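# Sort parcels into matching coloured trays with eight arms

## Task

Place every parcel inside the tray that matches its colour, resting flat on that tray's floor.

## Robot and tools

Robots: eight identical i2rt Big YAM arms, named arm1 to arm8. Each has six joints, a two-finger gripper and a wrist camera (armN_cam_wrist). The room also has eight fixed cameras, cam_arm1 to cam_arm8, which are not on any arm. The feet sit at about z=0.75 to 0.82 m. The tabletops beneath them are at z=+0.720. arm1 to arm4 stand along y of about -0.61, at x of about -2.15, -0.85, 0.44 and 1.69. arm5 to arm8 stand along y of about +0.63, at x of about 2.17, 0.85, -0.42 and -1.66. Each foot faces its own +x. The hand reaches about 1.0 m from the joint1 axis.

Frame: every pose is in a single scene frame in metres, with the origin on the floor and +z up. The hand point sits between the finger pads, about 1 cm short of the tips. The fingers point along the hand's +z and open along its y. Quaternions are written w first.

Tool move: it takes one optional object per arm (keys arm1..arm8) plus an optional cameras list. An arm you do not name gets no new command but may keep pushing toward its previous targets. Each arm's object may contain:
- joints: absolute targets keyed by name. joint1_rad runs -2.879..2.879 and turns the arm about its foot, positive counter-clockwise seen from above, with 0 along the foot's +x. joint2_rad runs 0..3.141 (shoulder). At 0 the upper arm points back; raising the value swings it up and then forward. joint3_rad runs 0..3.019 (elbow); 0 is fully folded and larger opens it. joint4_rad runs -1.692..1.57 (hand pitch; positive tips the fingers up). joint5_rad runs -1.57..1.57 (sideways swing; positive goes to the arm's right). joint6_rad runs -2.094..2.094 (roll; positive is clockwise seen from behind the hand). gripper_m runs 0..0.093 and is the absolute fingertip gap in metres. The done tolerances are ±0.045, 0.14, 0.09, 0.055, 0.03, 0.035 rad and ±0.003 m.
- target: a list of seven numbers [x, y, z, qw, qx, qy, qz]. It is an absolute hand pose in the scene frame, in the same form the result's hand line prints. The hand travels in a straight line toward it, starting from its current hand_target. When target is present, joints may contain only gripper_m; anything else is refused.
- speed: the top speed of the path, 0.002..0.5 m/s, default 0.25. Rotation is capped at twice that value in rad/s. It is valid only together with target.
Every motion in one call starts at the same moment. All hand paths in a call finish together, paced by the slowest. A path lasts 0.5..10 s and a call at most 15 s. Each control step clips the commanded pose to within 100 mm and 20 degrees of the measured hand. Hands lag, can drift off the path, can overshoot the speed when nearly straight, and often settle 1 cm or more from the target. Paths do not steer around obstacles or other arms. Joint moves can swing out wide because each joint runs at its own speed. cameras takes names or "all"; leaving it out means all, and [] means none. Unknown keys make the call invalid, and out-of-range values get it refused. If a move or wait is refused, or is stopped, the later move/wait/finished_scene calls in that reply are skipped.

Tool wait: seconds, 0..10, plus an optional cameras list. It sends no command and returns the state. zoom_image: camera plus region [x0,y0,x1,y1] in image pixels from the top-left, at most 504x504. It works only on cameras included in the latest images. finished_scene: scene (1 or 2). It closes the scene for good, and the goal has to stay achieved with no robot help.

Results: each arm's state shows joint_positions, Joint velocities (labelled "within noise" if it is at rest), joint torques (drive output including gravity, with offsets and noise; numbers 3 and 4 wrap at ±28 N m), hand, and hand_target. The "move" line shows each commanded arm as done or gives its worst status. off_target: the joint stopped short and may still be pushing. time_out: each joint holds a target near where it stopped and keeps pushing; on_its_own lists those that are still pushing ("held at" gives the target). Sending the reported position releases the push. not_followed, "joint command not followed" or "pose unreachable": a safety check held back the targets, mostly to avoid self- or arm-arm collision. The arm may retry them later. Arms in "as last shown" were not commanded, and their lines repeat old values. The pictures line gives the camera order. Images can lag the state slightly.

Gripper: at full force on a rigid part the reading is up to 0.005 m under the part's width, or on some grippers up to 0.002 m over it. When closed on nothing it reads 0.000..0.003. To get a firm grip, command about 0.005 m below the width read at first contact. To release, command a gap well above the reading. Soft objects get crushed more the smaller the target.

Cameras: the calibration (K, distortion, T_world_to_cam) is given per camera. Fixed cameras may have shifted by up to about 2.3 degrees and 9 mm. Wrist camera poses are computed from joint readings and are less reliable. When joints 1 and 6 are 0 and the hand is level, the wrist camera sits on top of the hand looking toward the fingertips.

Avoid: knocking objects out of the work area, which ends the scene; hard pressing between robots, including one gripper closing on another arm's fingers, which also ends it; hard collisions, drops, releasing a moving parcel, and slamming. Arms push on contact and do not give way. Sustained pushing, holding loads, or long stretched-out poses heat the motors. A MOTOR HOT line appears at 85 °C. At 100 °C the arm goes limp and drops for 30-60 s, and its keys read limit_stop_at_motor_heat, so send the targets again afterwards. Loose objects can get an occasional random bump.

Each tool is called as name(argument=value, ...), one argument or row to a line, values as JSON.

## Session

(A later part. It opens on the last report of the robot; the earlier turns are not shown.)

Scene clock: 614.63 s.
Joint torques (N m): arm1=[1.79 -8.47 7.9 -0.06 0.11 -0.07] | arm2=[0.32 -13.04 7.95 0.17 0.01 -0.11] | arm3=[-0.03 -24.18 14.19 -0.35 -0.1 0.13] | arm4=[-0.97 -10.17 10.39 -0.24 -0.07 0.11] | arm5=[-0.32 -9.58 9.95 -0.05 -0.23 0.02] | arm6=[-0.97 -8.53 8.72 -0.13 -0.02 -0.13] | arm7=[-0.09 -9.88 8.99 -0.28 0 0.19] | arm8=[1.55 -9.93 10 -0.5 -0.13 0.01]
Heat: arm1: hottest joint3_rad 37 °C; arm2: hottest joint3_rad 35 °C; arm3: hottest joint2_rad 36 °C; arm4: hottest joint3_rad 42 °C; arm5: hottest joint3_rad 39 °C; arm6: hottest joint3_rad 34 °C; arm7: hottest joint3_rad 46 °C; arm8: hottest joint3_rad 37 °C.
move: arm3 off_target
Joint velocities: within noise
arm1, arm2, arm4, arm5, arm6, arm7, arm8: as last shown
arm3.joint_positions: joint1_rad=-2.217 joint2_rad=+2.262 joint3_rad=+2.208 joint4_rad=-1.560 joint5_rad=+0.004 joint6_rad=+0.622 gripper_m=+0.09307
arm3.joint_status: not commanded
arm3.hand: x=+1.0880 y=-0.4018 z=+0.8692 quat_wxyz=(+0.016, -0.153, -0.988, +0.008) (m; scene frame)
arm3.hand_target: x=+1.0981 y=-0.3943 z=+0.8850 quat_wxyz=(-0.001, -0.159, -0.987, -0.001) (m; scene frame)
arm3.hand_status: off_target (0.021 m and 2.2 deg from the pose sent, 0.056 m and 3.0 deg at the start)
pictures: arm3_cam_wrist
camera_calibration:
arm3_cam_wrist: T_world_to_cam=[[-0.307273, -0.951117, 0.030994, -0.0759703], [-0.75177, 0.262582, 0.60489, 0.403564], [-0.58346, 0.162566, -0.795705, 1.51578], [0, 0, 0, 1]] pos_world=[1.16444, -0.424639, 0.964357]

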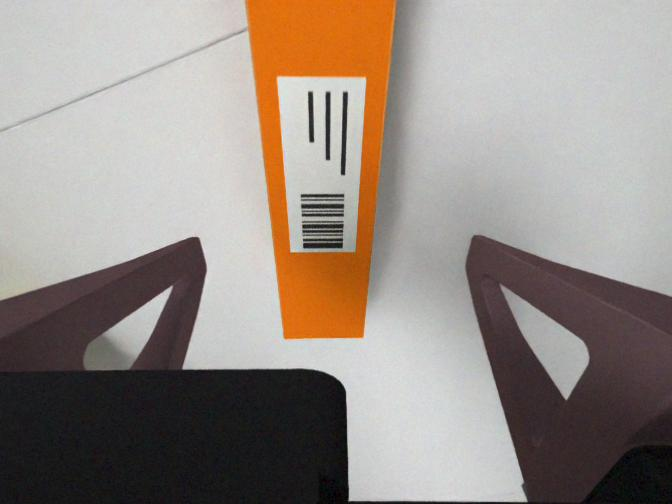

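move(
  arm3={"target":[1.088,-0.397,0.768,0,0.159,0.9873,0],"speed":0.2},
  cameras=["arm3_cam_wrist"],
)

Scene clock: 621.57 s.
Joint torques (N m): arm1=[1.44 -8.59 7.84 -0.16 0.11 -0.07] | arm2=[0.26 -13.04 7.95 0.17 0.01 -0.11] | arm3=[0.03 -24.29 9.02 0.61 -0.08 0.13] | arm4=[-0.91 -10.11 10.39 -0.24 -0.07 0.11] | arm5=[-1.08 -9.64 9.99 -0.1 -0.23 0.04] | arm6=[-0.91 -8.59 8.73 -0.14 -0.01 -0.13] | arm7=[-0.26 -9.93 8.94 -0.27 0 0.19] | arm8=[1.55 -9.99 10.03 -0.59 -0.14 -0.02]
Heat: arm1: hottest joint3_rad 37 °C; arm2: hottest joint3_rad 35 °C; arm3: hottest joint2_rad 37 °C; arm4: hottest joint3_rad 42 °C; arm5: hottest joint3_rad 40 °C; arm6: hottest joint3_rad 34 °C; arm7: hottest joint3_rad 45 °C; arm8: hottest joint3_rad 37 °C.
move: arm3 done
Joint velocities: within noise
arm1, arm2, arm4, arm5, arm6, arm7, arm8: as last shown
arm3.joint_positions: joint1_rad=-2.217 joint2_rad=+2.291 joint3_rad=+1.994 joint4_rad=-1.295 joint5_rad=+0.004 joint6_rad=+0.623 gripper_m=+0.09307
arm3.joint_status: not commanded
arm3.hand: x=+1.0851 y=-0.4024 z=+0.7695 quat_wxyz=(+0.006, -0.154, -0.988, +0.003) (m; scene frame)
arm3.hand_target: x=+1.0880 y=-0.3970 z=+0.7681 quat_wxyz=(+0.000, -0.159, -0.987, +0.000) (m; scene frame)
arm3.hand_status: done (0.006 m and 1.0 deg from the pose sent, 0.101 m and 2.2 deg at the start)
pictures: arm3_cam_wrist
camera_calibration:
arm3_cam_wrist: T_world_to_cam=[[-0.308608, -0.951022, 0.0178403, -0.0627426], [-0.764353, 0.25911, 0.590446, 0.485151], [-0.56615, 0.16858, -0.80688, 1.42698], [0, 0, 0, 1]] pos_world=[1.15935, -0.425938, 0.866066]

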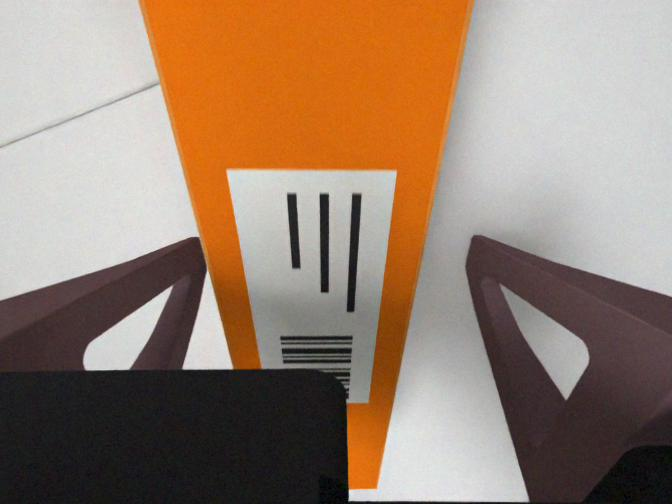

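move(
  arm3={"target":[1.090,-0.387,0.768,0,0.159,0.9873,0],"speed":0.1},
  cameras=[],
)

move(
  arm3={"joints":{"gripper_m":0.05}},
  cameras=["arm3_cam_wrist"],
)

Scene clock: 627.83 s.
Joint torques (N m): arm1=[1.55 -8.76 7.88 -0.12 0.13 -0.08] | arm2=[0.32 -12.98 7.95 0.17 0.01 -0.11] | arm3=[0.62 -23.71 11.41 0.18 -0.1 0.12] | arm4=[-0.97 -10.11 10.39 -0.24 -0.07 0.11] | arm5=[-1.08 -9.93 9.84 -0.12 -0.24 0.01] | arm6=[-0.97 -8.53 8.72 -0.16 -0.02 -0.12] | arm7=[-0.15 -9.88 8.98 -0.31 0 0.19] | arm8=[1.61 -9.93 9.95 -0.53 -0.14 -0.02]
Heat: arm1: hottest joint3_rad 37 °C; arm2: hottest joint3_rad 35 °C; arm3: hottest joint2_rad 38 °C; arm4: hottest joint3_rad 42 °C; arm5: hottest joint3_rad 40 °C; arm6: hottest joint3_rad 34 °C; arm7: hottest joint3_rad 45 °C; arm8: hottest joint3_rad 37 °C.
move: arm3 off_target
Joint velocities: within noise
arm1, arm2, arm4, arm5, arm6, arm7, arm8: as last shown
arm3.joint_positions: joint1_rad=-2.212 joint2_rad=+2.294 joint3_rad=+1.994 joint4_rad=-1.295 joint5_rad=+0.004 joint6_rad=+0.635 gripper_m=+0.09307
arm3.joint_status: not commanded
arm3.hand: x=+1.0835 y=-0.3991 z=+0.7670 quat_wxyz=(+0.008, -0.157, -0.988, +0.004) (m; scene frame)
arm3.hand_target: x=+1.0896 y=-0.3871 z=+0.7681 quat_wxyz=(+0.000, -0.159, -0.987, +0.000) (m; scene frame)
arm3.hand_status: off_target (0.014 m and 1.0 deg from the pose sent, 0.016 m and 1.0 deg at the start)
pictures: none
No camera images: "cameras" was empty.

Scene clock: 628.43 s.
Joint torques (N m): arm1=[1.79 -8.76 7.86 -0.2 0.13 -0.06] | arm2=[0.26 -13.04 7.95 0.17 0.01 -0.11] | arm3=[0.56 -23.65 11.43 0.17 -0.08 0.13] | arm4=[-0.91 -10.17 10.39 -0.24 -0.07 0.11] | arm5=[-0.85 -10.23 9.92 -0.1 -0.21 0.04] | arm6=[-0.85 -8.53 8.72 -0.14 -0.01 -0.12] | arm7=[-0.21 -9.99 8.98 -0.29 0 0.18] | arm8=[1.49 -9.76 9.99 -0.51 -0.12 -0.01]
Heat: arm1: hottest joint3_rad 37 °C; arm2: hottest joint3_rad 35 °C; arm3: hottest joint2_rad 38 °C; arm4: hottest joint3_rad 42 °C; arm5: hottest joint3_rad 40 °C; arm6: hottest joint3_rad 34 °C; arm7: hottest joint3_rad 45 °C; arm8: hottest joint3_rad 37 °C.
move: arm3 off_target
Joint velocities: within noise
arm1, arm2, arm4, arm5, arm6, arm7, arm8: as last shown
arm3.joint_positions: joint1_rad=-2.212 joint2_rad=+2.294 joint3_rad=+1.994 joint4_rad=-1.295 joint5_rad=+0.004 joint6_rad=+0.636 gripper_m=+0.05875
arm3.joint_status: gripper_m off_target (ended at +0.05878, target +0.05000)
arm3.hand: x=+1.0835 y=-0.3990 z=+0.7670 quat_wxyz=(+0.008, -0.158, -0.987, +0.004) (m; scene frame)
arm3.hand_target: x=+1.0896 y=-0.3871 z=+0.7681 quat_wxyz=(+0.000, -0.159, -0.987, +0.000) (m; scene frame)
arm3.hand_status: not commanded
pictures: arm3_cam_wrist
camera_calibration:
arm3_cam_wrist: T_world_to_cam=[[-0.315757, -0.94863, 0.0199389, -0.0527695], [-0.760189, 0.265497, 0.592979, 0.480665], [-0.567811, 0.17208, -0.804971, 1.42531], [0, 0, 0, 1]] pos_world=[1.15804, -0.422942, 0.863364]

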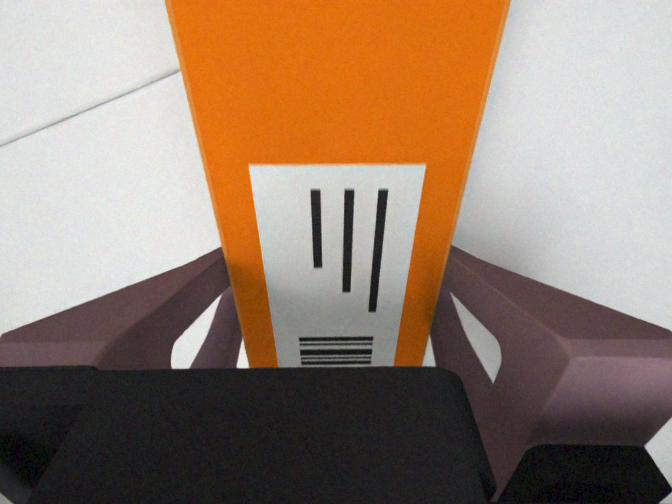

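move(
  arm3={"target":[0.817,-0.493,1.06,0,0.159,0.9873,0],"speed":0.25},
  cameras=[],
)

move(
  arm3={"joints":{"joint1_rad":-1.223,"joint6_rad":0.0}},
  cameras=["cam_arm3"],
)

Scene clock: 637.20 s.
Joint torques (N m): arm1=[1.49 -8.7 7.92 -0.12 0.14 -0.07] | arm2=[0.26 -13.04 7.95 0.17 0.01 -0.11] | arm3=[-1.49 -12.57 10.02 -0.31 -0.07 -0.13] | arm4=[-0.91 -10.17 10.39 -0.24 -0.07 0.11] | arm5=[-0.38 -9.76 9.96 -0.03 -0.24 0.04] | arm6=[-0.91 -8.53 8.73 -0.13 -0.02 -0.13] | arm7=[-0.09 -10.11 8.92 -0.29 -0.01 0.19] | arm8=[1.32 -9.88 10.03 -0.55 -0.13 0]
Heat: arm1: hottest joint3_rad 37 °C; arm2: hottest joint3_rad 35 °C; arm3: hottest joint2_rad 38 °C; arm4: hottest joint3_rad 42 °C; arm5: hottest joint3_rad 40 °C; arm6: hottest joint3_rad 34 °C; arm7: hottest joint3_rad 45 °C; arm8: hottest joint3_rad 37 °C.
move: arm3 done
Joint velocities: within noise
arm1, arm2, arm4, arm5, arm6, arm7, arm8: as last shown
arm3.joint_positions: joint1_rad=-2.212 joint2_rad=+1.404 joint3_rad=+1.481 joint4_rad=-1.661 joint5_rad=+0.004 joint6_rad=+0.636 gripper_m=+0.05875
arm3.joint_status: not commanded
arm3.hand: x=+0.8171 y=-0.4881 z=+1.0532 quat_wxyz=(+0.003, -0.158, -0.987, +0.002) (m; scene frame)
arm3.hand_target: x=+0.8169 y=-0.4930 z=+1.0599 quat_wxyz=(+0.000, -0.159, -0.987, +0.000) (m; scene frame)
arm3.hand_status: done (0.008 m and 0.4 deg from the pose sent, 0.407 m and 1.0 deg at the start)
pictures: none
No camera images: "cameras" was empty.

Scene clock: 638.80 s.
Joint torques (N m): arm1=[1.55 -8.64 8.02 -0.05 0.15 -0.09] | arm2=[0.32 -12.98 7.95 0.18 0.01 -0.11] | arm3=[0.09 -13.04 10.14 -0.27 -0.09 -0.2] | arm4=[-0.97 -10.11 10.4 -0.24 -0.07 0.11] | arm5=[-0.79 -9.7 10.14 -0.12 -0.22 0.01] | arm6=[-0.91 -8.53 8.73 -0.16 -0.02 -0.13] | arm7=[-0.15 -9.93 8.96 -0.31 -0.01 0.19] | arm8=[1.44 -9.82 10 -0.57 -0.14 0]
Heat: arm1: hottest joint3_rad 37 °C; arm2: hottest joint3_rad 35 °C; arm3: hottest joint2_rad 38 °C; arm4: hottest joint3_rad 42 °C; arm5: hottest joint3_rad 40 °C; arm6: hottest joint3_rad 34 °C; arm7: hottest joint3_rad 44 °C; arm8: hottest joint3_rad 37 °C.
move: arm3 done
Joint velocities: within noise
arm1, arm2, arm4, arm6, arm8: as last shown
arm3.joint_positions: joint1_rad=-1.233 joint2_rad=+1.404 joint3_rad=+1.481 joint4_rad=-1.661 joint5_rad=+0.003 joint6_rad=+0.016 gripper_m=+0.05879
arm3.joint_status: all done
arm3.hand: x=+0.5434 y=-0.2253 z=+1.0532 quat_wxyz=(+0.000, +0.598, -0.802, +0.005) (m; scene frame)
arm3.hand_target: x=+0.5391 y=-0.2258 z=+1.0599 quat_wxyz=(-0.002, +0.608, -0.794, +0.003) (m; scene frame)
arm3.hand_status: not commanded
arm5.joint_positions: joint1_rad=+0.605 joint2_rad=+1.387 joint3_rad=+1.304 joint4_rad=-1.535 joint5_rad=-0.003 joint6_rad=-0.010 gripper_m=+0.09397
arm5.joint_status: not commanded
arm5.hand: x=+1.7981 y=+0.5118 z=+1.0260 quat_wxyz=(-0.005, +0.984, +0.176, +0.026) (m; scene frame)
arm5.hand_target: x=+1.7899 y=+0.5075 z=+1.0498 quat_wxyz=(+0.000, +0.985, +0.174, +0.000) (m; scene frame)
arm5.hand_status: not commanded
arm7.joint_positions: joint1_rad=+2.176 joint2_rad=+1.396 joint3_rad=+1.350 joint4_rad=-1.511 joint5_rad=+0.000 joint6_rad=+0.134 gripper_m=+0.09294
arm7.joint_status: not commanded
arm7.hand: x=-0.4090 y=+1.0218 z=+1.0524 quat_wxyz=(-0.005, +0.645, -0.764, -0.007) (m; scene frame)
arm7.hand_target: x=-0.4099 y=+1.0150 z=+1.0500 quat_wxyz=(+0.000, +0.643, -0.766, +0.000) (m; scene frame)
arm7.hand_status: not commanded
pictures: cam_arm3

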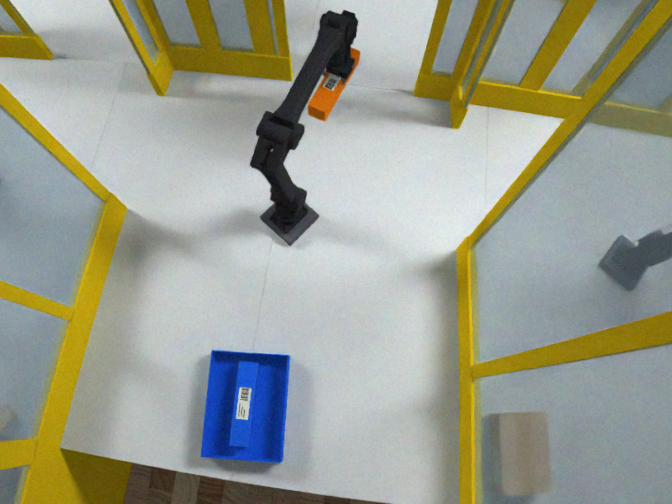

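move(
  arm3={"target":[0.603,0.008,0.87,0,0.598,-0.8015,0],"speed":0.3},
  cameras=[],
)

move(
  arm3={"target":[0.60,0.0,0.77,0,0.598,-0.8015,0],"speed":0.12},
  cameras=[],
)

move(
  arm3={"target":[0.60,0.0,0.756,0,0.598,-0.8015,0],"speed":0.1},
  cameras=[],
)

Scene clock: 647.47 s.
Joint torques (N m): arm1=[1.08 -8.59 7.95 -0.08 0.1 -0.07] | arm2=[0.26 -12.98 7.95 0.17 0.01 -0.11] | arm3=[-0.09 -22.89 13.89 -0.27 -0.27 0.04] | arm4=[-0.97 -10.11 10.39 -0.24 -0.07 0.11] | arm5=[-0.62 -9.35 9.99 -0.18 -0.21 0.01] | arm6=[-0.97 -8.53 8.7 -0.13 -0.02 -0.13] | arm7=[-0.03 -9.88 8.98 -0.27 -0.01 0.19] | arm8=[1.32 -9.7 10.06 -0.58 -0.14 0]
Heat: arm1: hottest joint3_rad 37 °C; arm2: hottest joint3_rad 35 °C; arm3: hottest joint2_rad 36 °C; arm4: hottest joint3_rad 42 °C; arm5: hottest joint3_rad 41 °C; arm6: hottest joint3_rad 34 °C; arm7: hottest joint3_rad 44 °C; arm8: hottest joint3_rad 37 °C.
move: arm3 off_target
Joint velocities: within noise
arm1.joint_positions: joint1_rad=-1.568 joint2_rad=+1.385 joint3_rad=+1.435 joint4_rad=-1.597 joint5_rad=+0.006 joint6_rad=+0.016 gripper_m=+0.09289
arm1.joint_status: not commanded
arm1.hand: x=-2.3194 y=-0.9731 z=+1.0579 quat_wxyz=(-0.009, -0.843, -0.537, +0.013) (m; scene frame)
arm1.hand_target: x=-2.3180 y=-0.9700 z=+1.0503 quat_wxyz=(+0.000, -0.841, -0.541, +0.000) (m; scene frame)
arm1.hand_status: not commanded
arm2, arm4, arm5, arm6, arm7, arm8: as last shown
arm3.joint_positions: joint1_rad=-1.233 joint2_rad=+2.088 joint3_rad=+1.851 joint4_rad=-1.391 joint5_rad=-0.001 joint6_rad=+0.016 gripper_m=+0.05879
arm3.joint_status: not commanded
arm3.hand: x=+0.6037 y=-0.0104 z=+0.8469 quat_wxyz=(+0.019, +0.598, -0.801, +0.017) (m; scene frame)
arm3.hand_target: x=+0.6027 y=+0.0067 z=+0.8704 quat_wxyz=(+0.000, +0.598, -0.801, -0.001) (m; scene frame)
arm3.hand_status: off_target (0.030 m and 2.9 deg from the pose sent, 0.303 m and 0.6 deg at the start)
pictures: none
No camera images: "cameras" was empty.

Scene clock: 649.07 s.
Joint torques (N m): arm1=[1.61 -9 7.92 -0.12 0.13 -0.07] | arm2=[0.26 -13.04 7.95 0.17 0.01 -0.11] | arm3=[0.15 -22.53 8.91 0.57 -0.25 0.06] | arm4=[-0.97 -10.11 10.39 -0.24 -0.07 0.11] | arm5=[-0.97 -9.76 9.98 -0.32 -0.2 0] | arm6=[-0.97 -8.53 8.72 -0.16 -0.02 -0.13] | arm7=[-0.03 -9.99 9.02 -0.31 0 0.19] | arm8=[1.44 -9.88 9.96 -0.5 -0.13 0]
Heat: arm1: hottest joint3_rad 37 °C; arm2: hottest joint3_rad 35 °C; arm3: hottest joint2_rad 36 °C; arm4: hottest joint3_rad 42 °C; arm5: hottest joint3_rad 41 °C; arm6: hottest joint3_rad 34 °C; arm7: hottest joint3_rad 44 °C; arm8: hottest joint3_rad 37 °C.
move: arm3 done
Joint velocities: within noise
arm1, arm5, arm7: as last shown
arm2.joint_positions: joint1_rad=+0.199 joint2_rad=+1.395 joint3_rad=+1.350 joint4_rad=-1.517 joint5_rad=+0.000 joint6_rad=+0.014 gripper_m=+0.09294
arm2.joint_status: not commanded
arm2.hand: x=-1.2175 y=-0.4417 z=+1.0499 quat_wxyz=(-0.002, +0.972, -0.236, -0.005) (m; scene frame)
arm2.hand_target: x=-1.2142 y=-0.4438 z=+1.0501 quat_wxyz=(-0.001, +0.972, -0.233, +0.000) (m; scene frame)
arm2.hand_status: not commanded
arm3.joint_positions: joint1_rad=-1.233 joint2_rad=+2.145 joint3_rad=+1.732 joint4_rad=-1.183 joint5_rad=-0.001 joint6_rad=+0.016 gripper_m=+0.05879
arm3.joint_status: not commanded
arm3.hand: x=+0.6049 y=-0.0072 z=+0.7686 quat_wxyz=(+0.006, +0.598, -0.802, +0.007) (m; scene frame)
arm3.hand_target: x=+0.6000 y=-0.0001 z=+0.7702 quat_wxyz=(+0.000, +0.598, -0.801, +0.000) (m; scene frame)
arm3.hand_status: done (0.009 m and 1.1 deg from the pose sent, 0.078 m and 2.9 deg at the start)
arm4.joint_positions: joint1_rad=-0.491 joint2_rad=+1.399 joint3_rad=+1.450 joint4_rad=-1.631 joint5_rad=+0.013 joint6_rad=+0.007 gripper_m=+0.09293
arm4.joint_status: not commanded
arm4.hand: x=+2.0532 y=-0.4316 z=+1.0364 quat_wxyz=(+0.010, +0.225, -0.974, +0.011) (m; scene frame)
arm4.hand_target: x=+2.0518 y=-0.4366 z=+1.0406 quat_wxyz=(+0.010, +0.217, -0.976, +0.011) (m; scene frame)
arm4.hand_status: not commanded
arm6.joint_positions: joint1_rad=-1.328 joint2_rad=+1.394 joint3_rad=+1.288 joint4_rad=-1.466 joint5_rad=+0.001 joint6_rad=+0.009 gripper_m=+0.09288
arm6.joint_status: not commanded
arm6.hand: x=+0.7028 y=+0.2548 z=+1.0461 quat_wxyz=(+0.001, -0.829, -0.559, +0.000) (m; scene frame)
arm6.hand_target: x=+0.7020 y=+0.2570 z=+1.0500 quat_wxyz=(+0.000, -0.829, -0.559, +0.000) (m; scene frame)
arm6.hand_status: not commanded
arm8.joint_positions: joint1_rad=-0.796 joint2_rad=+1.379 joint3_rad=+1.441 joint4_rad=-1.621 joint5_rad=+0.002 joint6_rad=+0.007 gripper_m=+0.09293
arm8.joint_status: not commanded
arm8.hand: x=-2.0559 y=+0.5890 z=+1.0506 quat_wxyz=(+0.000, -0.997, -0.081, +0.006) (m; scene frame)
arm8.hand_target: x=-2.0558 y=+0.5904 z=+1.0496 quat_wxyz=(+0.000, -0.997, -0.077, +0.000) (m; scene frame)
arm8.hand_status: not commanded
pictures: none
No camera images: "cameras" was empty.

Scene clock: 650.03 s.
Joint torques (N m): arm1=[1.73 -8.88 7.88 -0.13 0.12 -0.09] | arm2=[0.32 -12.98 7.95 0.17 0.01 -0.11] | arm3=[0.09 -21.6 8.14 0.88 -0.24 0.06] | arm4=[-0.91 -10.11 10.39 -0.24 -0.07 0.11] | arm5=[-0.85 -9.41 9.85 -0.23 -0.21 0.02] | arm6=[-0.91 -8.47 8.72 -0.16 -0.01 -0.13] | arm7=[-0.03 -10.05 8.96 -0.31 0.01 0.18] | arm8=[1.55 -9.99 9.99 -0.49 -0.13 -0.01]
Heat: arm1: hottest joint3_rad 37 °C; arm2: hottest joint3_rad 35 °C; arm3: hottest joint2_rad 36 °C; arm4: hottest joint3_rad 42 °C; arm5: hottest joint3_rad 41 °C; arm6: hottest joint3_rad 34 °C; arm7: hottest joint3_rad 44 °C; arm8: hottest joint3_rad 37 °C.
move: arm3 off_target
Joint velocities: within noise
arm1, arm2, arm4, arm5, arm6, arm7, arm8: as last shown
arm3.joint_positions: joint1_rad=-1.233 joint2_rad=+2.145 joint3_rad=+1.727 joint4_rad=-1.163 joint5_rad=-0.001 joint6_rad=+0.016 gripper_m=+0.05879
arm3.joint_status: not commanded
arm3.hand: x=+0.6058 y=-0.0041 z=+0.7669 quat_wxyz=(+0.000, +0.598, -0.802, +0.002) (m; scene frame)
arm3.hand_target: x=+0.6001 y=-0.0003 z=+0.7563 quat_wxyz=(+0.000, +0.598, -0.801, +0.000) (m; scene frame)
arm3.hand_status: off_target (0.013 m and 0.2 deg from the pose sent, 0.015 m and 1.1 deg at the start)
pictures: none
No camera images: "cameras" was empty.

Contact. Release, retract (arm3 to (0.54,-0.225)), then arm6 hovers.

move(
  arm3={"joints":{"gripper_m":0.093}},
  cameras=[],
)

move(
  arm3={"target":[0.59,-0.03,0.93,0,0.598,-0.8015,0],"speed":0.3},
  cameras=[],
)

move(
  arm3={"target":[0.54,-0.24,1.05,0,0.598,-0.8015,0],"speed":0.3},
  cameras=[],
)

move(
  arm3={"joints":{"joint1_rad":0.0}},
  arm6={"target":[0.603,-0.008,0.89,0,0.807,0.591,0],"speed":0.3},
  cameras=["arm6_cam_wrist"],
)

Scene clock: 658.13 s.
Joint torques (N m): arm1=[1.2 -8.82 7.86 -0.1 0.13 -0.08] | arm2=[0.26 -13.04 7.95 0.17 0.01 -0.11] | arm3=[0.21 -21.66 8.46 0.69 -0.23 0.05] | arm4=[-0.91 -10.11 10.39 -0.24 -0.07 0.11] | arm5=[-0.97 -9.76 9.96 -0.31 -0.24 -0.03] | arm6=[-0.91 -8.47 8.73 -0.16 -0.02 -0.13] | arm7=[-0.03 -10.05 8.96 -0.32 0.01 0.19] | arm8=[1.32 -9.99 9.98 -0.54 -0.16 -0.02]
Heat: arm1: hottest joint3_rad 37 °C; arm2: hottest joint3_rad 35 °C; arm3: hottest joint2_rad 37 °C; arm4: hottest joint3_rad 42 °C; arm5: hottest joint3_rad 41 °C; arm6: hottest joint3_rad 34 °C; arm7: hottest joint3_rad 44 °C; arm8: hottest joint3_rad 37 °C.
move: arm3 done
Joint velocities: within noise
arm1, arm2, arm4, arm5, arm6, arm7, arm8: as last shown
arm3.joint_positions: joint1_rad=-1.233 joint2_rad=+2.146 joint3_rad=+1.724 joint4_rad=-1.155 joint5_rad=-0.001 joint6_rad=+0.016 gripper_m=+0.09287
arm3.joint_status: all done
arm3.hand: x=+0.6059 y=-0.0037 z=+0.7648 quat_wxyz=(-0.001, +0.598, -0.802, +0.001) (m; scene frame)
arm3.hand_target: x=+0.6001 y=-0.0003 z=+0.7562 quat_wxyz=(+0.000, +0.598, -0.801, +0.000) (m; scene frame)
arm3.hand_status: not commanded
pictures: none
No camera images: "cameras" was empty.

Scene clock: 659.63 s.
Joint torques (N m): arm1=[1.32 -9 7.87 -0.08 0.14 -0.09] | arm2=[0.26 -13.04 7.95 0.17 0.01 -0.11] | arm3=[0.32 -20.95 13.72 -0.29 -0.26 0.08] | arm4=[-0.91 -10.11 10.4 -0.24 -0.07 0.11] | arm5=[-0.67 -9.7 9.99 -0.14 -0.23 0] | arm6=[-0.91 -8.47 8.73 -0.16 -0.02 -0.12] | arm7=[-0.26 -9.99 8.98 -0.25 0 0.19] | arm8=[1.55 -9.99 10.1 -0.57 -0.12 -0.01]
Heat: arm1: hottest joint3_rad 37 °C; arm2: hottest joint3_rad 35 °C; arm3: hottest joint2_rad 37 °C; arm4: hottest joint3_rad 42 °C; arm5: hottest joint3_rad 41 °C; arm6: hottest joint3_rad 34 °C; arm7: hottest joint3_rad 44 °C; arm8: hottest joint3_rad 37 °C.
move: arm3 off_target
Joint velocities: within noise
arm1, arm2, arm4, arm5, arm6, arm7, arm8: as last shown
arm3.joint_positions: joint1_rad=-1.233 joint2_rad=+1.948 joint3_rad=+1.795 joint4_rad=-1.466 joint5_rad=-0.001 joint6_rad=+0.016 gripper_m=+0.09297
arm3.joint_status: not commanded
arm3.hand: x=+0.5939 y=-0.0445 z=+0.9100 quat_wxyz=(+0.015, +0.598, -0.801, +0.013) (m; scene frame)
arm3.hand_target: x=+0.5898 y=-0.0310 z=+0.9300 quat_wxyz=(+0.000, +0.598, -0.801, +0.000) (m; scene frame)
arm3.hand_status: off_target (0.025 m and 2.3 deg from the pose sent, 0.168 m and 0.2 deg at the start; pose on its path clipped on 6 of 45 steps)
pictures: none
No camera images: "cameras" was empty.

Scene clock: 661.33 s.
Joint torques (N m): arm1=[1.61 -8.82 7.95 -0.09 0.15 -0.08] | arm2=[0.32 -12.98 7.95 0.17 0.01 -0.11] | arm3=[-1.03 -12.45 9.31 -0.18 -0.22 -0.11] | arm4=[-0.91 -10.17 10.39 -0.24 -0.07 0.11] | arm5=[-0.97 -9.88 9.99 -0.25 -0.22 -0.01] | arm6=[-0.91 -8.47 8.72 -0.14 -0.02 -0.12] | arm7=[-0.03 -10.05 9.03 -0.35 0 0.19] | arm8=[1.55 -9.76 10.06 -0.5 -0.13 0]
Heat: arm1: hottest joint3_rad 37 °C; arm2: hottest joint3_rad 35 °C; arm3: hottest joint2_rad 37 °C; arm4: hottest joint3_rad 42 °C; arm5: hottest joint3_rad 41 °C; arm6: hottest joint3_rad 34 °C; arm7: hottest joint3_rad 44 °C; arm8: hottest joint3_rad 37 °C.
move: arm3 done
Joint velocities: within noise
arm1, arm2, arm4, arm5, arm6, arm7, arm8: as last shown
arm3.joint_positions: joint1_rad=-1.233 joint2_rad=+1.367 joint3_rad=+1.428 joint4_rad=-1.636 joint5_rad=-0.001 joint6_rad=+0.016 gripper_m=+0.09297
arm3.joint_status: not commanded
arm3.hand: x=+0.5396 y=-0.2362 z=+1.0469 quat_wxyz=(-0.002, +0.598, -0.802, +0.000) (m; scene frame)
arm3.hand_target: x=+0.5400 y=-0.2400 z=+1.0500 quat_wxyz=(+0.000, +0.598, -0.802, +0.000) (m; scene frame)
arm3.hand_status: done (0.005 m and 0.2 deg from the pose sent, 0.246 m and 2.3 deg at the start)
pictures: none
No camera images: "cameras" was empty.

Scene clock: 663.47 s.
Joint torques (N m): arm1=[1.55 -9.05 7.98 -0.16 0.13 -0.05] | arm2=[0.26 -13.04 7.95 0.17 0.01 -0.11] | arm3=[0.21 -12.63 9.32 -0.27 -0.16 -0.1] | arm4=[-0.91 -10.17 10.4 -0.24 -0.07 0.11] | arm5=[-0.79 -9.58 9.92 -0.09 -0.25 -0.01] | arm6=[-0.26 -17.14 12.68 -0.2 -0.02 -0.18] | arm7=[-0.09 -9.93 8.96 -0.29 0 0.19] | arm8=[1.26 -9.93 10.03 -0.5 -0.12 0.01]
Heat: arm1: hottest joint3_rad 37 °C; arm2: hottest joint3_rad 35 °C; arm3: hottest joint2_rad 36 °C; arm4: hottest joint3_rad 42 °C; arm5: hottest joint3_rad 41 °C; arm6: hottest joint3_rad 34 °C; arm7: hottest joint3_rad 44 °C; arm8: hottest joint3_rad 37 °C.
move: arm3 done; arm6 off_target
Joint velocities: within noise
arm1, arm2, arm4, arm5, arm7, arm8: as last shown
arm3.joint_positions: joint1_rad=-0.010 joint2_rad=+1.367 joint3_rad=+1.428 joint4_rad=-1.636 joint5_rad=-0.003 joint6_rad=+0.016 gripper_m=+0.09298
arm3.joint_status: all done
arm3.hand: x=+0.1149 y=-0.3857 z=+1.0436 quat_wxyz=(-0.002, +0.950, -0.313, +0.004) (m; scene frame)
arm3.hand_target: x=+0.1153 y=-0.3911 z=+1.0467 quat_wxyz=(-0.001, +0.952, -0.306, +0.005) (m; scene frame)
arm3.hand_status: not commanded
arm6.joint_positions: joint1_rad=-1.328 joint2_rad=+2.215 joint3_rad=+1.983 joint4_rad=-1.374 joint5_rad=+0.001 joint6_rad=-0.054 gripper_m=+0.09288
arm6.joint_status: not commanded
arm6.hand: x=+0.6057 y=+0.0082 z=+0.8760 quat_wxyz=(+0.010, -0.811, -0.585, -0.014) (m; scene frame)
arm6.hand_target: x=+0.6033 y=-0.0071 z=+0.8902 quat_wxyz=(+0.000, -0.807, -0.591, +0.000) (m; scene frame)
arm6.hand_status: off_target (0.022 m and 2.2 deg from the pose sent, 0.322 m and 4.4 deg at the start)
pictures: arm6_cam_wrist
camera_calibration:
arm6_cam_wrist: T_world_to_cam=[[-0.951266, 0.308313, 0.00598656, 0.566981], [0.249241, 0.757284, 0.603656, -0.680171], [0.181582, 0.57573, -0.797222, 0.70792], [0, 0, 0, 1]] pos_world=[0.580331, -0.0672956, 0.971565]

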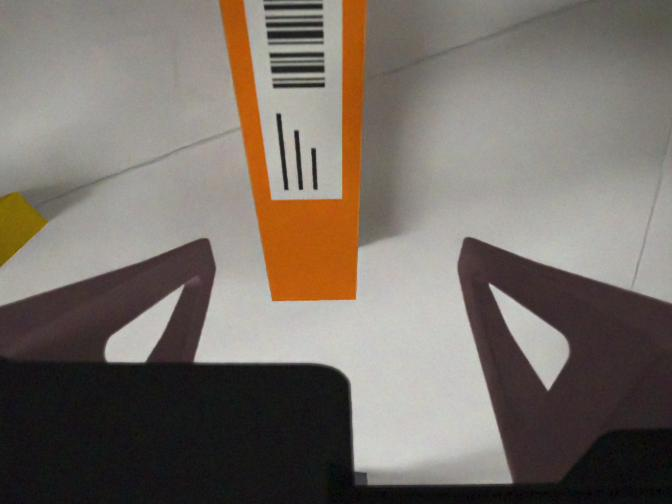

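move(
  arm6={"target":[0.609,-0.037,0.88,0,0.804,0.595,0],"speed":0.2},
  cameras=["arm6_cam_wrist"],
)

Scene clock: 672.87 s.
Joint torques (N m): arm1=[1.32 -8.41 7.95 -0.13 0.12 -0.07] | arm2=[0.26 -13.04 7.95 0.17 0.01 -0.11] | arm3=[0.15 -12.45 9.32 -0.24 -0.16 -0.1] | arm4=[-0.97 -10.11 10.39 -0.24 -0.07 0.11] | arm5=[-0.44 -9.47 10.03 -0.21 -0.22 0.02] | arm6=[-0.03 -17.85 12.86 -0.23 -0.02 -0.05] | arm7=[-0.15 -9.99 8.98 -0.27 0 0.19] | arm8=[1.55 -9.82 10.07 -0.53 -0.14 -0.01]
Heat: arm1: hottest joint3_rad 37 °C; arm2: hottest joint3_rad 35 °C; arm3: hottest joint2_rad 35 °C; arm4: hottest joint3_rad 42 °C; arm5: hottest joint3_rad 42 °C; arm6: hottest joint3_rad 35 °C; arm7: hottest joint3_rad 43 °C; arm8: hottest joint3_rad 37 °C.
move: arm6 off_target
Joint velocities: within noise
arm1, arm2, arm3, arm4, arm8: as last shown
arm5.joint_positions: joint1_rad=+0.605 joint2_rad=+1.387 joint3_rad=+1.304 joint4_rad=-1.535 joint5_rad=-0.003 joint6_rad=-0.010 gripper_m=+0.09397
arm5.joint_status: not commanded
arm5.hand: x=+1.7981 y=+0.5118 z=+1.0260 quat_wxyz=(-0.005, +0.984, +0.176, +0.026) (m; scene frame)
arm5.hand_target: x=+1.7899 y=+0.5075 z=+1.0498 quat_wxyz=(+0.000, +0.985, +0.174, +0.000) (m; scene frame)
arm5.hand_status: not commanded
arm6.joint_positions: joint1_rad=-1.307 joint2_rad=+2.304 joint3_rad=+2.116 joint4_rad=-1.418 joint5_rad=+0.001 joint6_rad=-0.055 gripper_m=+0.09288
arm6.joint_status: not commanded
arm6.hand: x=+0.6096 y=-0.0209 z=+0.8663 quat_wxyz=(+0.010, -0.805, -0.594, -0.014) (m; scene frame)
arm6.hand_target: x=+0.6095 y=-0.0361 z=+0.8801 quat_wxyz=(+0.000, -0.804, -0.595, +0.000) (m; scene frame)
arm6.hand_status: off_target (0.021 m and 2.0 deg from the pose sent, 0.045 m and 2.4 deg at the start)
arm7.joint_positions: joint1_rad=+2.176 joint2_rad=+1.396 joint3_rad=+1.350 joint4_rad=-1.511 joint5_rad=+0.000 joint6_rad=+0.134 gripper_m=+0.09294
arm7.joint_status: not commanded
arm7.hand: x=-0.4090 y=+1.0218 z=+1.0524 quat_wxyz=(-0.005, +0.645, -0.764, -0.007) (m; scene frame)
arm7.hand_target: x=-0.4099 y=+1.0150 z=+1.0500 quat_wxyz=(+0.000, +0.643, -0.766, +0.000) (m; scene frame)
arm7.hand_status: not commanded
pictures: arm6_cam_wrist
camera_calibration:
arm6_cam_wrist: T_world_to_cam=[[-0.957533, 0.288268, 0.00559155, 0.583511], [0.233058, 0.762433, 0.603639, -0.643268], [0.169747, 0.579307, -0.797238, 0.723531], [0, 0, 0, 1]] pos_world=[0.585833, -0.0969053, 0.961865]

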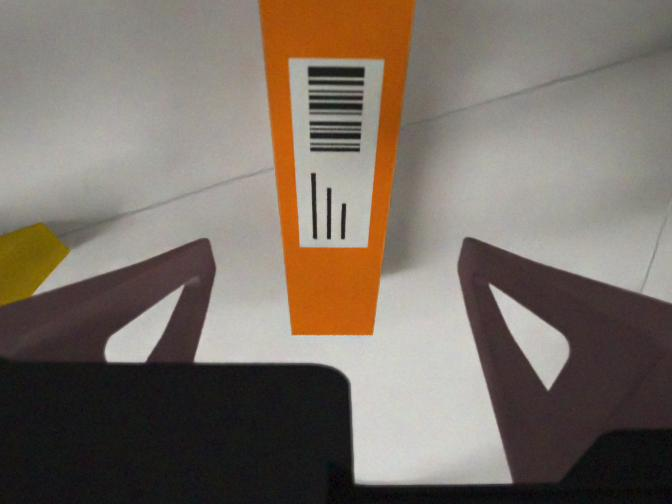

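move(
  arm6={"target":[0.608,-0.033,0.768,0,0.804,0.595,0],"speed":0.2},
  cameras=["arm6_cam_wrist"],
)

Scene clock: 678.47 s.
Joint torques (N m): arm1=[1.2 -8.64 7.98 -0.09 0.12 -0.08] | arm2=[0.32 -12.98 7.95 0.17 0.01 -0.11] | arm3=[0.09 -12.57 9.31 -0.25 -0.16 -0.1] | arm4=[-0.97 -10.17 10.39 -0.25 -0.07 0.11] | arm5=[-0.73 -9.58 10.1 -0.1 -0.23 -0.01] | arm6=[-0.32 -19.14 8.79 0.53 -0.01 -0.09] | arm7=[-0.03 -9.76 8.94 -0.28 0.01 0.18] | arm8=[1.49 -9.88 10 -0.5 -0.13 -0.01]
Heat: arm1: hottest joint3_rad 37 °C; arm2: hottest joint3_rad 35 °C; arm3: hottest joint2_rad 35 °C; arm4: hottest joint3_rad 42 °C; arm5: hottest joint3_rad 42 °C; arm6: hottest joint3_rad 36 °C; arm7: hottest joint3_rad 43 °C; arm8: hottest joint3_rad 37 °C.
move: arm6 off_target
Joint velocities: within noise
arm1.joint_positions: joint1_rad=-1.568 joint2_rad=+1.385 joint3_rad=+1.435 joint4_rad=-1.597 joint5_rad=+0.006 joint6_rad=+0.016 gripper_m=+0.09289
arm1.joint_status: not commanded
arm1.hand: x=-2.3194 y=-0.9731 z=+1.0579 quat_wxyz=(-0.009, -0.843, -0.537, +0.013) (m; scene frame)
arm1.hand_target: x=-2.3180 y=-0.9700 z=+1.0503 quat_wxyz=(+0.000, -0.841, -0.541, +0.000) (m; scene frame)
arm1.hand_status: not commanded
arm2, arm3, arm4, arm5, arm7, arm8: as last shown
arm6.joint_positions: joint1_rad=-1.307 joint2_rad=+2.410 joint3_rad=+2.022 joint4_rad=-1.213 joint5_rad=+0.001 joint6_rad=-0.055 gripper_m=+0.09288
arm6.joint_status: not commanded
arm6.hand: x=+0.6087 y=-0.0234 z=+0.7601 quat_wxyz=(+0.009, -0.805, -0.594, -0.012) (m; scene frame)
arm6.hand_target: x=+0.6081 y=-0.0328 z=+0.7681 quat_wxyz=(+0.000, -0.804, -0.595, +0.000) (m; scene frame)
arm6.hand_status: off_target (0.012 m and 1.7 deg from the pose sent, 0.099 m and 2.0 deg at the start)
pictures: arm6_cam_wrist
camera_calibration:
arm6_cam_wrist: T_world_to_cam=[[-0.957521, 0.288301, 0.0059411, 0.583639], [0.234134, 0.765262, 0.59963, -0.574537], [0.168327, 0.57555, -0.800255, 0.643575], [0, 0, 0, 1]] pos_world=[0.585034, -0.0990022, 0.856066]

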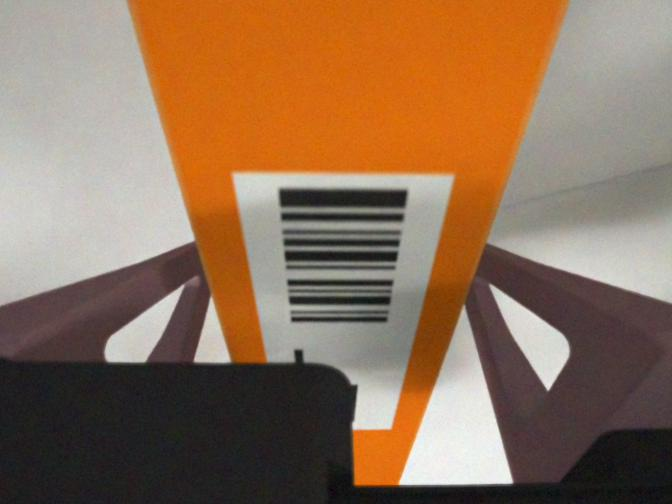

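move(
  arm6={"joints":{"gripper_m":0.05}},
  cameras=[],
)

move(
  arm6={"target":[0.70,0.257,1.05,0,0.82,0.572,0],"speed":0.25},
  cameras=["cam_arm6"],
)

move(
  arm6={"joints":{"joint1_rad":0.28,"joint6_rad":0.0}},
  cameras=["cam_arm6","cam_arm5"],
)

Scene clock: 684.97 s.
Joint torques (N m): arm1=[1.38 -8.7 7.8 -0.06 0.1 -0.06] | arm2=[0.32 -13.04 7.95 0.17 0.01 -0.11] | arm3=[0.21 -12.45 9.26 -0.24 -0.17 -0.1] | arm4=[-0.97 -10.17 10.4 -0.24 -0.07 0.11] | arm5=[-0.44 -10.23 10.02 -0.13 -0.22 -0.02] | arm6=[-0.32 -19.25 8.77 0.53 -0.01 -0.09] | arm7=[0.03 -9.99 9.02 -0.32 0.01 0.19] | arm8=[1.67 -9.99 10 -0.57 -0.13 0.01]
Heat: arm1: hottest joint3_rad 37 °C; arm2: hottest joint3_rad 35 °C; arm3: hottest joint2_rad 34 °C; arm4: hottest joint3_rad 42 °C; arm5: hottest joint3_rad 42 °C; arm6: hottest joint3_rad 35 °C; arm7: hottest joint3_rad 43 °C; arm8: hottest joint3_rad 37 °C.
move: arm6 off_target
Joint velocities: within noise
arm1, arm3, arm5, arm7: as last shown
arm2.joint_positions: joint1_rad=+0.199 joint2_rad=+1.395 joint3_rad=+1.350 joint4_rad=-1.517 joint5_rad=+0.000 joint6_rad=+0.014 gripper_m=+0.09294
arm2.joint_status: not commanded
arm2.hand: x=-1.2175 y=-0.4417 z=+1.0499 quat_wxyz=(-0.002, +0.972, -0.236, -0.005) (m; scene frame)
arm2.hand_target: x=-1.2142 y=-0.4438 z=+1.0501 quat_wxyz=(-0.001, +0.972, -0.233, +0.000) (m; scene frame)
arm2.hand_status: not commanded
arm4.joint_positions: joint1_rad=-0.491 joint2_rad=+1.399 joint3_rad=+1.450 joint4_rad=-1.631 joint5_rad=+0.013 joint6_rad=+0.007 gripper_m=+0.09293
arm4.joint_status: not commanded
arm4.hand: x=+2.0532 y=-0.4316 z=+1.0364 quat_wxyz=(+0.010, +0.225, -0.974, +0.011) (m; scene frame)
arm4.hand_target: x=+2.0518 y=-0.4366 z=+1.0406 quat_wxyz=(+0.010, +0.217, -0.976, +0.011) (m; scene frame)
arm4.hand_status: not commanded
arm6.joint_positions: joint1_rad=-1.307 joint2_rad=+2.410 joint3_rad=+2.022 joint4_rad=-1.213 joint5_rad=+0.001 joint6_rad=-0.055 gripper_m=+0.05961
arm6.joint_status: gripper_m off_target (ended at +0.05964, target +0.05000)
arm6.hand: x=+0.6087 y=-0.0234 z=+0.7601 quat_wxyz=(+0.009, -0.805, -0.594, -0.012) (m; scene frame)
arm6.hand_target: x=+0.6081 y=-0.0328 z=+0.7681 quat_wxyz=(+0.000, -0.804, -0.595, +0.000) (m; scene frame)
arm6.hand_status: not commanded
arm8.joint_positions: joint1_rad=-0.796 joint2_rad=+1.379 joint3_rad=+1.441 joint4_rad=-1.621 joint5_rad=+0.002 joint6_rad=+0.007 gripper_m=+0.09293
arm8.joint_status: not commanded
arm8.hand: x=-2.0559 y=+0.5890 z=+1.0506 quat_wxyz=(+0.000, -0.997, -0.081, +0.006) (m; scene frame)
arm8.hand_target: x=-2.0558 y=+0.5904 z=+1.0496 quat_wxyz=(+0.000, -0.997, -0.077, +0.000) (m; scene frame)
arm8.hand_status: not commanded
pictures: none
No camera images: "cameras" was empty.

Scene clock: 687.40 s.
Joint torques (N m): arm1=[1.14 -9.05 7.91 -0.24 0.1 -0.07] | arm2=[0.32 -12.98 7.95 0.17 0.01 -0.11] | arm3=[0.03 -12.51 9.28 -0.25 -0.16 -0.1] | arm4=[-0.97 -10.11 10.39 -0.24 -0.07 0.11] | arm5=[-0.5 -9.64 9.81 -0.28 -0.25 0.02] | arm6=[-1.49 -9.11 8.66 -0.13 0.01 -0.02] | arm7=[-0.15 -9.99 8.98 -0.27 0.01 0.19] | arm8=[1.67 -9.82 10 -0.54 -0.13 0]
Heat: arm1: hottest joint3_rad 37 °C; arm2: hottest joint3_rad 35 °C; arm3: hottest joint2_rad 34 °C; arm4: hottest joint3_rad 42 °C; arm5: hottest joint3_rad 42 °C; arm6: hottest joint3_rad 35 °C; arm7: hottest joint3_rad 43 °C; arm8: hottest joint3_rad 38 °C.
move: arm6 done
Joint velocities: within noise
arm1, arm2, arm3, arm4, arm5, arm7, arm8: as last shown
arm6.joint_positions: joint1_rad=-1.325 joint2_rad=+1.401 joint3_rad=+1.290 joint4_rad=-1.465 joint5_rad=+0.000 joint6_rad=-0.039 gripper_m=+0.05961
arm6.joint_status: not commanded
arm6.hand: x=+0.7034 y=+0.2532 z=+1.0441 quat_wxyz=(+0.002, -0.815, -0.580, -0.002) (m; scene frame)
arm6.hand_target: x=+0.7001 y=+0.2570 z=+1.0500 quat_wxyz=(+0.000, -0.820, -0.572, +0.000) (m; scene frame)
arm6.hand_status: done (0.008 m and 1.1 deg from the pose sent, 0.414 m and 3.5 deg at the start)
pictures: cam_arm6

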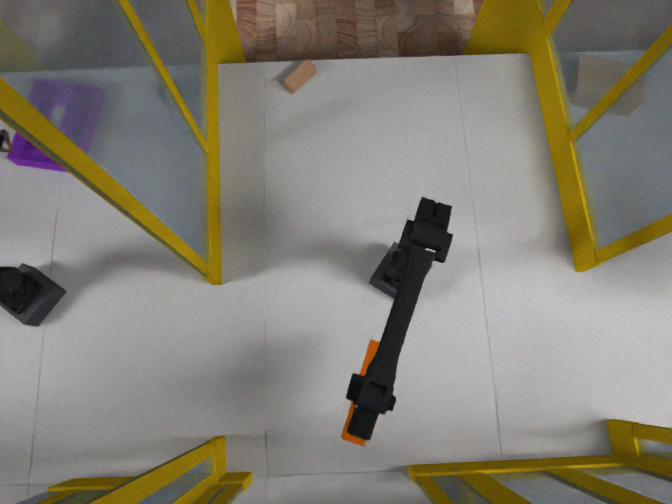

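Scene clock: 689.30 s.
Joint torques (N m): arm1=[1.2 -8.7 7.94 -0.16 0.12 -0.08] | arm2=[0.26 -13.04 7.95 0.17 0.01 -0.11] | arm3=[0.26 -12.63 9.31 -0.24 -0.16 -0.1] | arm4=[-0.91 -10.11 10.39 -0.23 -0.07 0.11] | arm5=[-0.73 -9.52 9.89 -0.16 -0.23 -0.01] | arm6=[-0.26 -9 8.69 -0.16 0.08 -0.01] | arm7=[-0.15 -9.88 8.99 -0.27 0 0.18] | arm8=[1.49 -10.11 10 -0.53 -0.13 0]
Heat: arm1: hottest joint3_rad 37 °C; arm2: hottest joint3_rad 35 °C; arm3: hottest joint2_rad 34 °C; arm4: hottest joint3_rad 42 °C; arm5: hottest joint3_rad 42 °C; arm6: hottest joint3_rad 36 °C; arm7: hottest joint3_rad 43 °C; arm8: hottest joint3_rad 38 °C.
move: arm6 done
Joint velocities: within noise
arm1, arm2, arm3, arm4, arm5, arm7, arm8: as last shown
arm6.joint_positions: joint1_rad=+0.275 joint2_rad=+1.401 joint3_rad=+1.289 joint4_rad=-1.466 joint5_rad=-0.001 joint6_rad=-0.008 gripper_m=+0.05965
arm6.joint_status: all done
arm6.hand: x=+1.2295 y=+0.4928 z=+1.0438 quat_wxyz=(+0.003, -0.167, -0.986, -0.001) (m; scene frame)
arm6.hand_target: x=+1.2282 y=+0.4951 z=+1.0498 quat_wxyz=(+0.000, -0.168, -0.986, +0.000) (m; scene frame)
arm6.hand_status: not commanded
pictures: cam_arm5, cam_arm6

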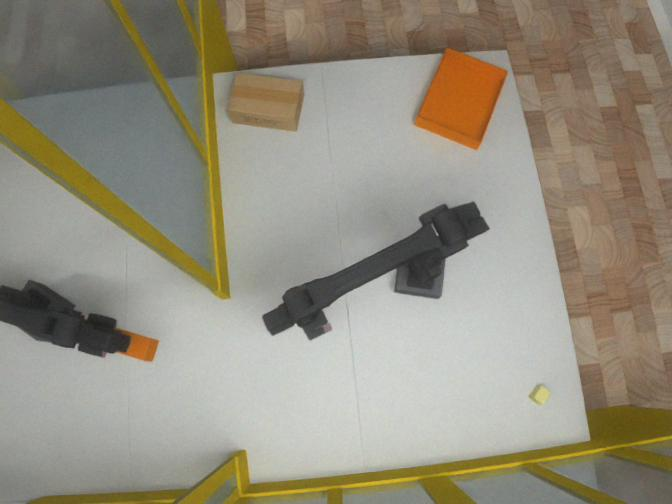

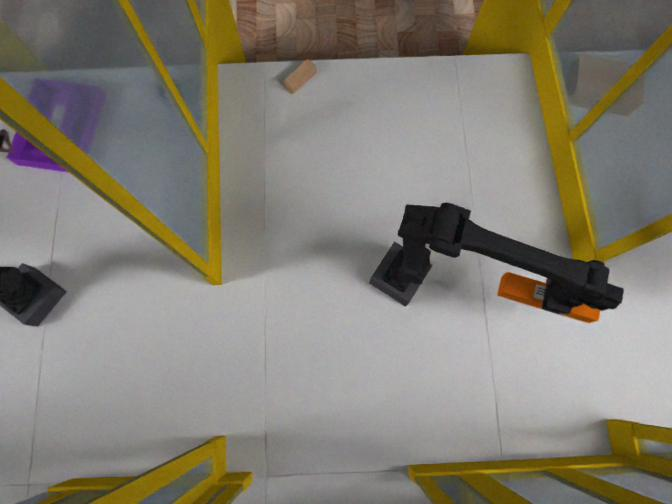

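move(
  arm5={"joints":{"joint1_rad":-1.693}},
  arm6={"target":[1.51,0.396,0.86,0,0.165,0.986,0],"speed":0.25},
  cameras=["arm5_cam_wrist","cam_arm5"],
)

move(
  arm6={"target":[1.50,0.40,0.765,0,0.165,0.986,0],"speed":0.12},
  arm5={"target":[2.39,1.23,0.95,0,0.5075,-0.8616,0],"speed":0.3},
  cameras=["arm5_cam_wrist"],
)

Scene clock: 700.27 s.
Joint torques (N m): arm1=[1.61 -8.88 7.91 -0.13 0.13 -0.08] | arm2=[0.26 -13.04 7.95 0.17 0.01 -0.11] | arm3=[0.15 -12.51 9.26 -0.25 -0.17 -0.1] | arm4=[-0.91 -10.11 10.39 -0.24 -0.07 0.11] | arm5=[-0.85 -9.35 9.42 -0.14 -0.16 0] | arm6=[-0.21 -17.85 12.75 -0.29 0.08 -0.08] | arm7=[-0.09 -9.93 8.96 -0.28 -0.01 0.19] | arm8=[1.49 -9.88 10.03 -0.51 -0.14 0]
Heat: arm1: hottest joint3_rad 37 °C; arm2: hottest joint3_rad 35 °C; arm3: hottest joint2_rad 33 °C; arm4: hottest joint3_rad 42 °C; arm5: hottest joint3_rad 42 °C; arm6: hottest joint3_rad 36 °C; arm7: hottest joint3_rad 43 °C; arm8: hottest joint3_rad 38 °C.
move: arm5 done; arm6 off_target
Joint velocities: within noise
arm1, arm2, arm3, arm4, arm7, arm8: as last shown
arm5.joint_positions: joint1_rad=-1.691 joint2_rad=+1.387 joint3_rad=+1.313 joint4_rad=-1.535 joint5_rad=-0.004 joint6_rad=-0.010 gripper_m=+0.09400
arm5.joint_status: all done
arm5.hand: x=+2.3089 y=+1.0056 z=+1.0341 quat_wxyz=(+0.014, +0.564, -0.825, +0.008) (m; scene frame)
arm5.hand_target: x=+2.3119 y=+1.0114 z=+1.0549 quat_wxyz=(-0.005, +0.561, -0.828, -0.005) (m; scene frame)
arm5.hand_status: not commanded
arm6.joint_positions: joint1_rad=+0.275 joint2_rad=+2.289 joint3_rad=+2.032 joint4_rad=-1.351 joint5_rad=-0.001 joint6_rad=-0.008 gripper_m=+0.05965
arm6.joint_status: not commanded
arm6.hand: x=+1.4928 y=+0.3988 z=+0.8449 quat_wxyz=(+0.019, -0.166, -0.986, -0.004) (m; scene frame)
arm6.hand_target: x=+1.5090 y=+0.3963 z=+0.8604 quat_wxyz=(-0.001, -0.165, -0.986, +0.000) (m; scene frame)
arm6.hand_status: off_target (0.023 m and 2.2 deg from the pose sent, 0.349 m and 0.5 deg at the start)
pictures: arm5_cam_wrist, cam_arm5
camera_calibration:
arm5_cam_wrist: T_world_to_cam=[[0.9278, -0.373069, 0.00261839, -1.76862], [-0.300811, -0.743912, 0.596748, 0.833023], [-0.22068, -0.55445, -0.802425, 2.02096], [0, 0, 0, 1]] pos_world=[2.33749, 1.0804, 1.12919]

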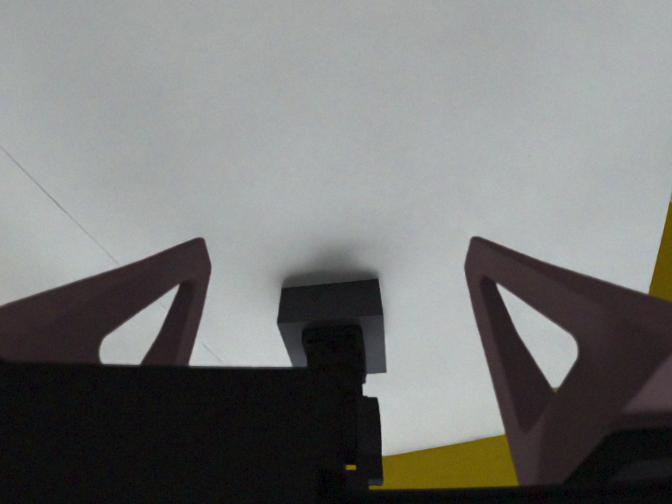

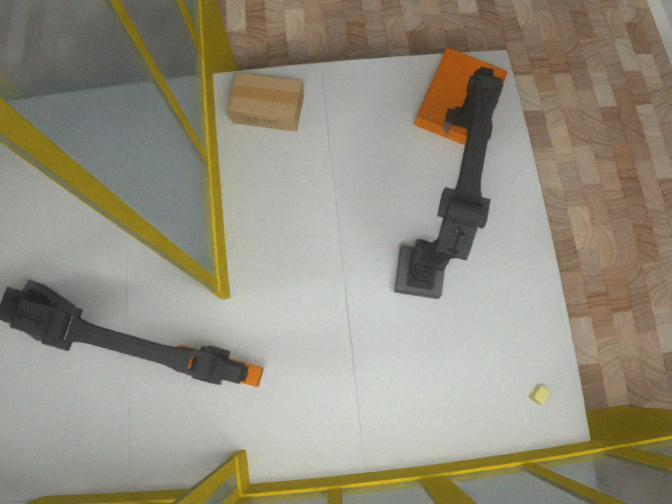

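Scene clock: 702.17 s.
Joint torques (N m): arm1=[1.38 -8.82 7.92 -0.09 0.11 -0.08] | arm2=[0.26 -12.98 7.95 0.17 0.01 -0.11] | arm3=[0.15 -12.51 9.29 -0.23 -0.16 -0.09] | arm4=[-0.97 -10.11 10.4 -0.24 -0.07 0.11] | arm5=[0.03 -17.08 9.96 0.01 -0.06 0.06] | arm6=[-0.15 -18.14 8.14 0.57 0.08 -0.07] | arm7=[-0.15 -9.76 8.99 -0.31 0.01 0.19] | arm8=[1.55 -9.88 10.09 -0.49 -0.13 -0.02]
Heat: arm1: hottest joint3_rad 37 °C; arm2: hottest joint3_rad 35 °C; arm3: hottest joint2_rad 33 °C; arm4: hottest joint3_rad 42 °C; arm5: hottest joint3_rad 42 °C; arm6: hottest joint3_rad 37 °C; arm7: hottest joint3_rad 43 °C; arm8: hottest joint3_rad 38 °C.
move: arm5 off_target; arm6 done
Joint velocities: within noise
arm1, arm2, arm3, arm4, arm7, arm8: as last shown
arm5.joint_positions: joint1_rad=-1.683 joint2_rad=+2.027 joint3_rad=+1.873 joint4_rad=-1.463 joint5_rad=-0.004 joint6_rad=+0.129 gripper_m=+0.09400
arm5.joint_status: not commanded
arm5.hand: x=+2.3888 y=+1.2166 z=+0.9313 quat_wxyz=(+0.016, +0.509, -0.861, +0.011) (m; scene frame)
arm5.hand_target: x=+2.3897 y=+1.2291 z=+0.9500 quat_wxyz=(+0.000, +0.507, -0.862, +0.000) (m; scene frame)
arm5.hand_status: off_target (0.023 m and 2.2 deg from the pose sent, 0.253 m and 7.9 deg at the start)
arm6.joint_positions: joint1_rad=+0.275 joint2_rad=+2.360 joint3_rad=+1.940 joint4_rad=-1.167 joint5_rad=-0.001 joint6_rad=-0.008 gripper_m=+0.05965
arm6.joint_status: not commanded
arm6.hand: x=+1.4938 y=+0.3985 z=+0.7645 quat_wxyz=(+0.008, -0.167, -0.986, -0.002) (m; scene frame)
arm6.hand_target: x=+1.4998 y=+0.4000 z=+0.7649 quat_wxyz=(+0.000, -0.165, -0.986, +0.000) (m; scene frame)
arm6.hand_status: done (0.006 m and 1.0 deg from the pose sent, 0.080 m and 2.2 deg at the start)
pictures: arm5_cam_wrist
camera_calibration:
arm5_cam_wrist: T_world_to_cam=[[0.871066, -0.491094, 0.00838276, -1.49004], [-0.39646, -0.692932, 0.602217, 1.23685], [-0.289936, -0.527894, -0.798289, 2.20239], [0, 0, 0, 1]] pos_world=[2.42684, 1.28793, 1.02578]

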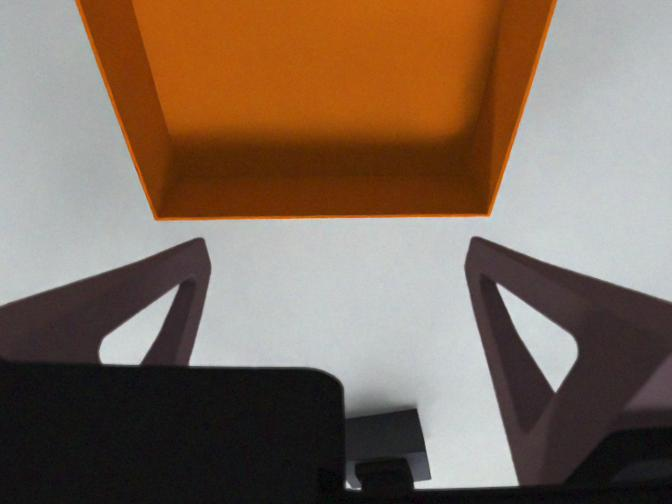

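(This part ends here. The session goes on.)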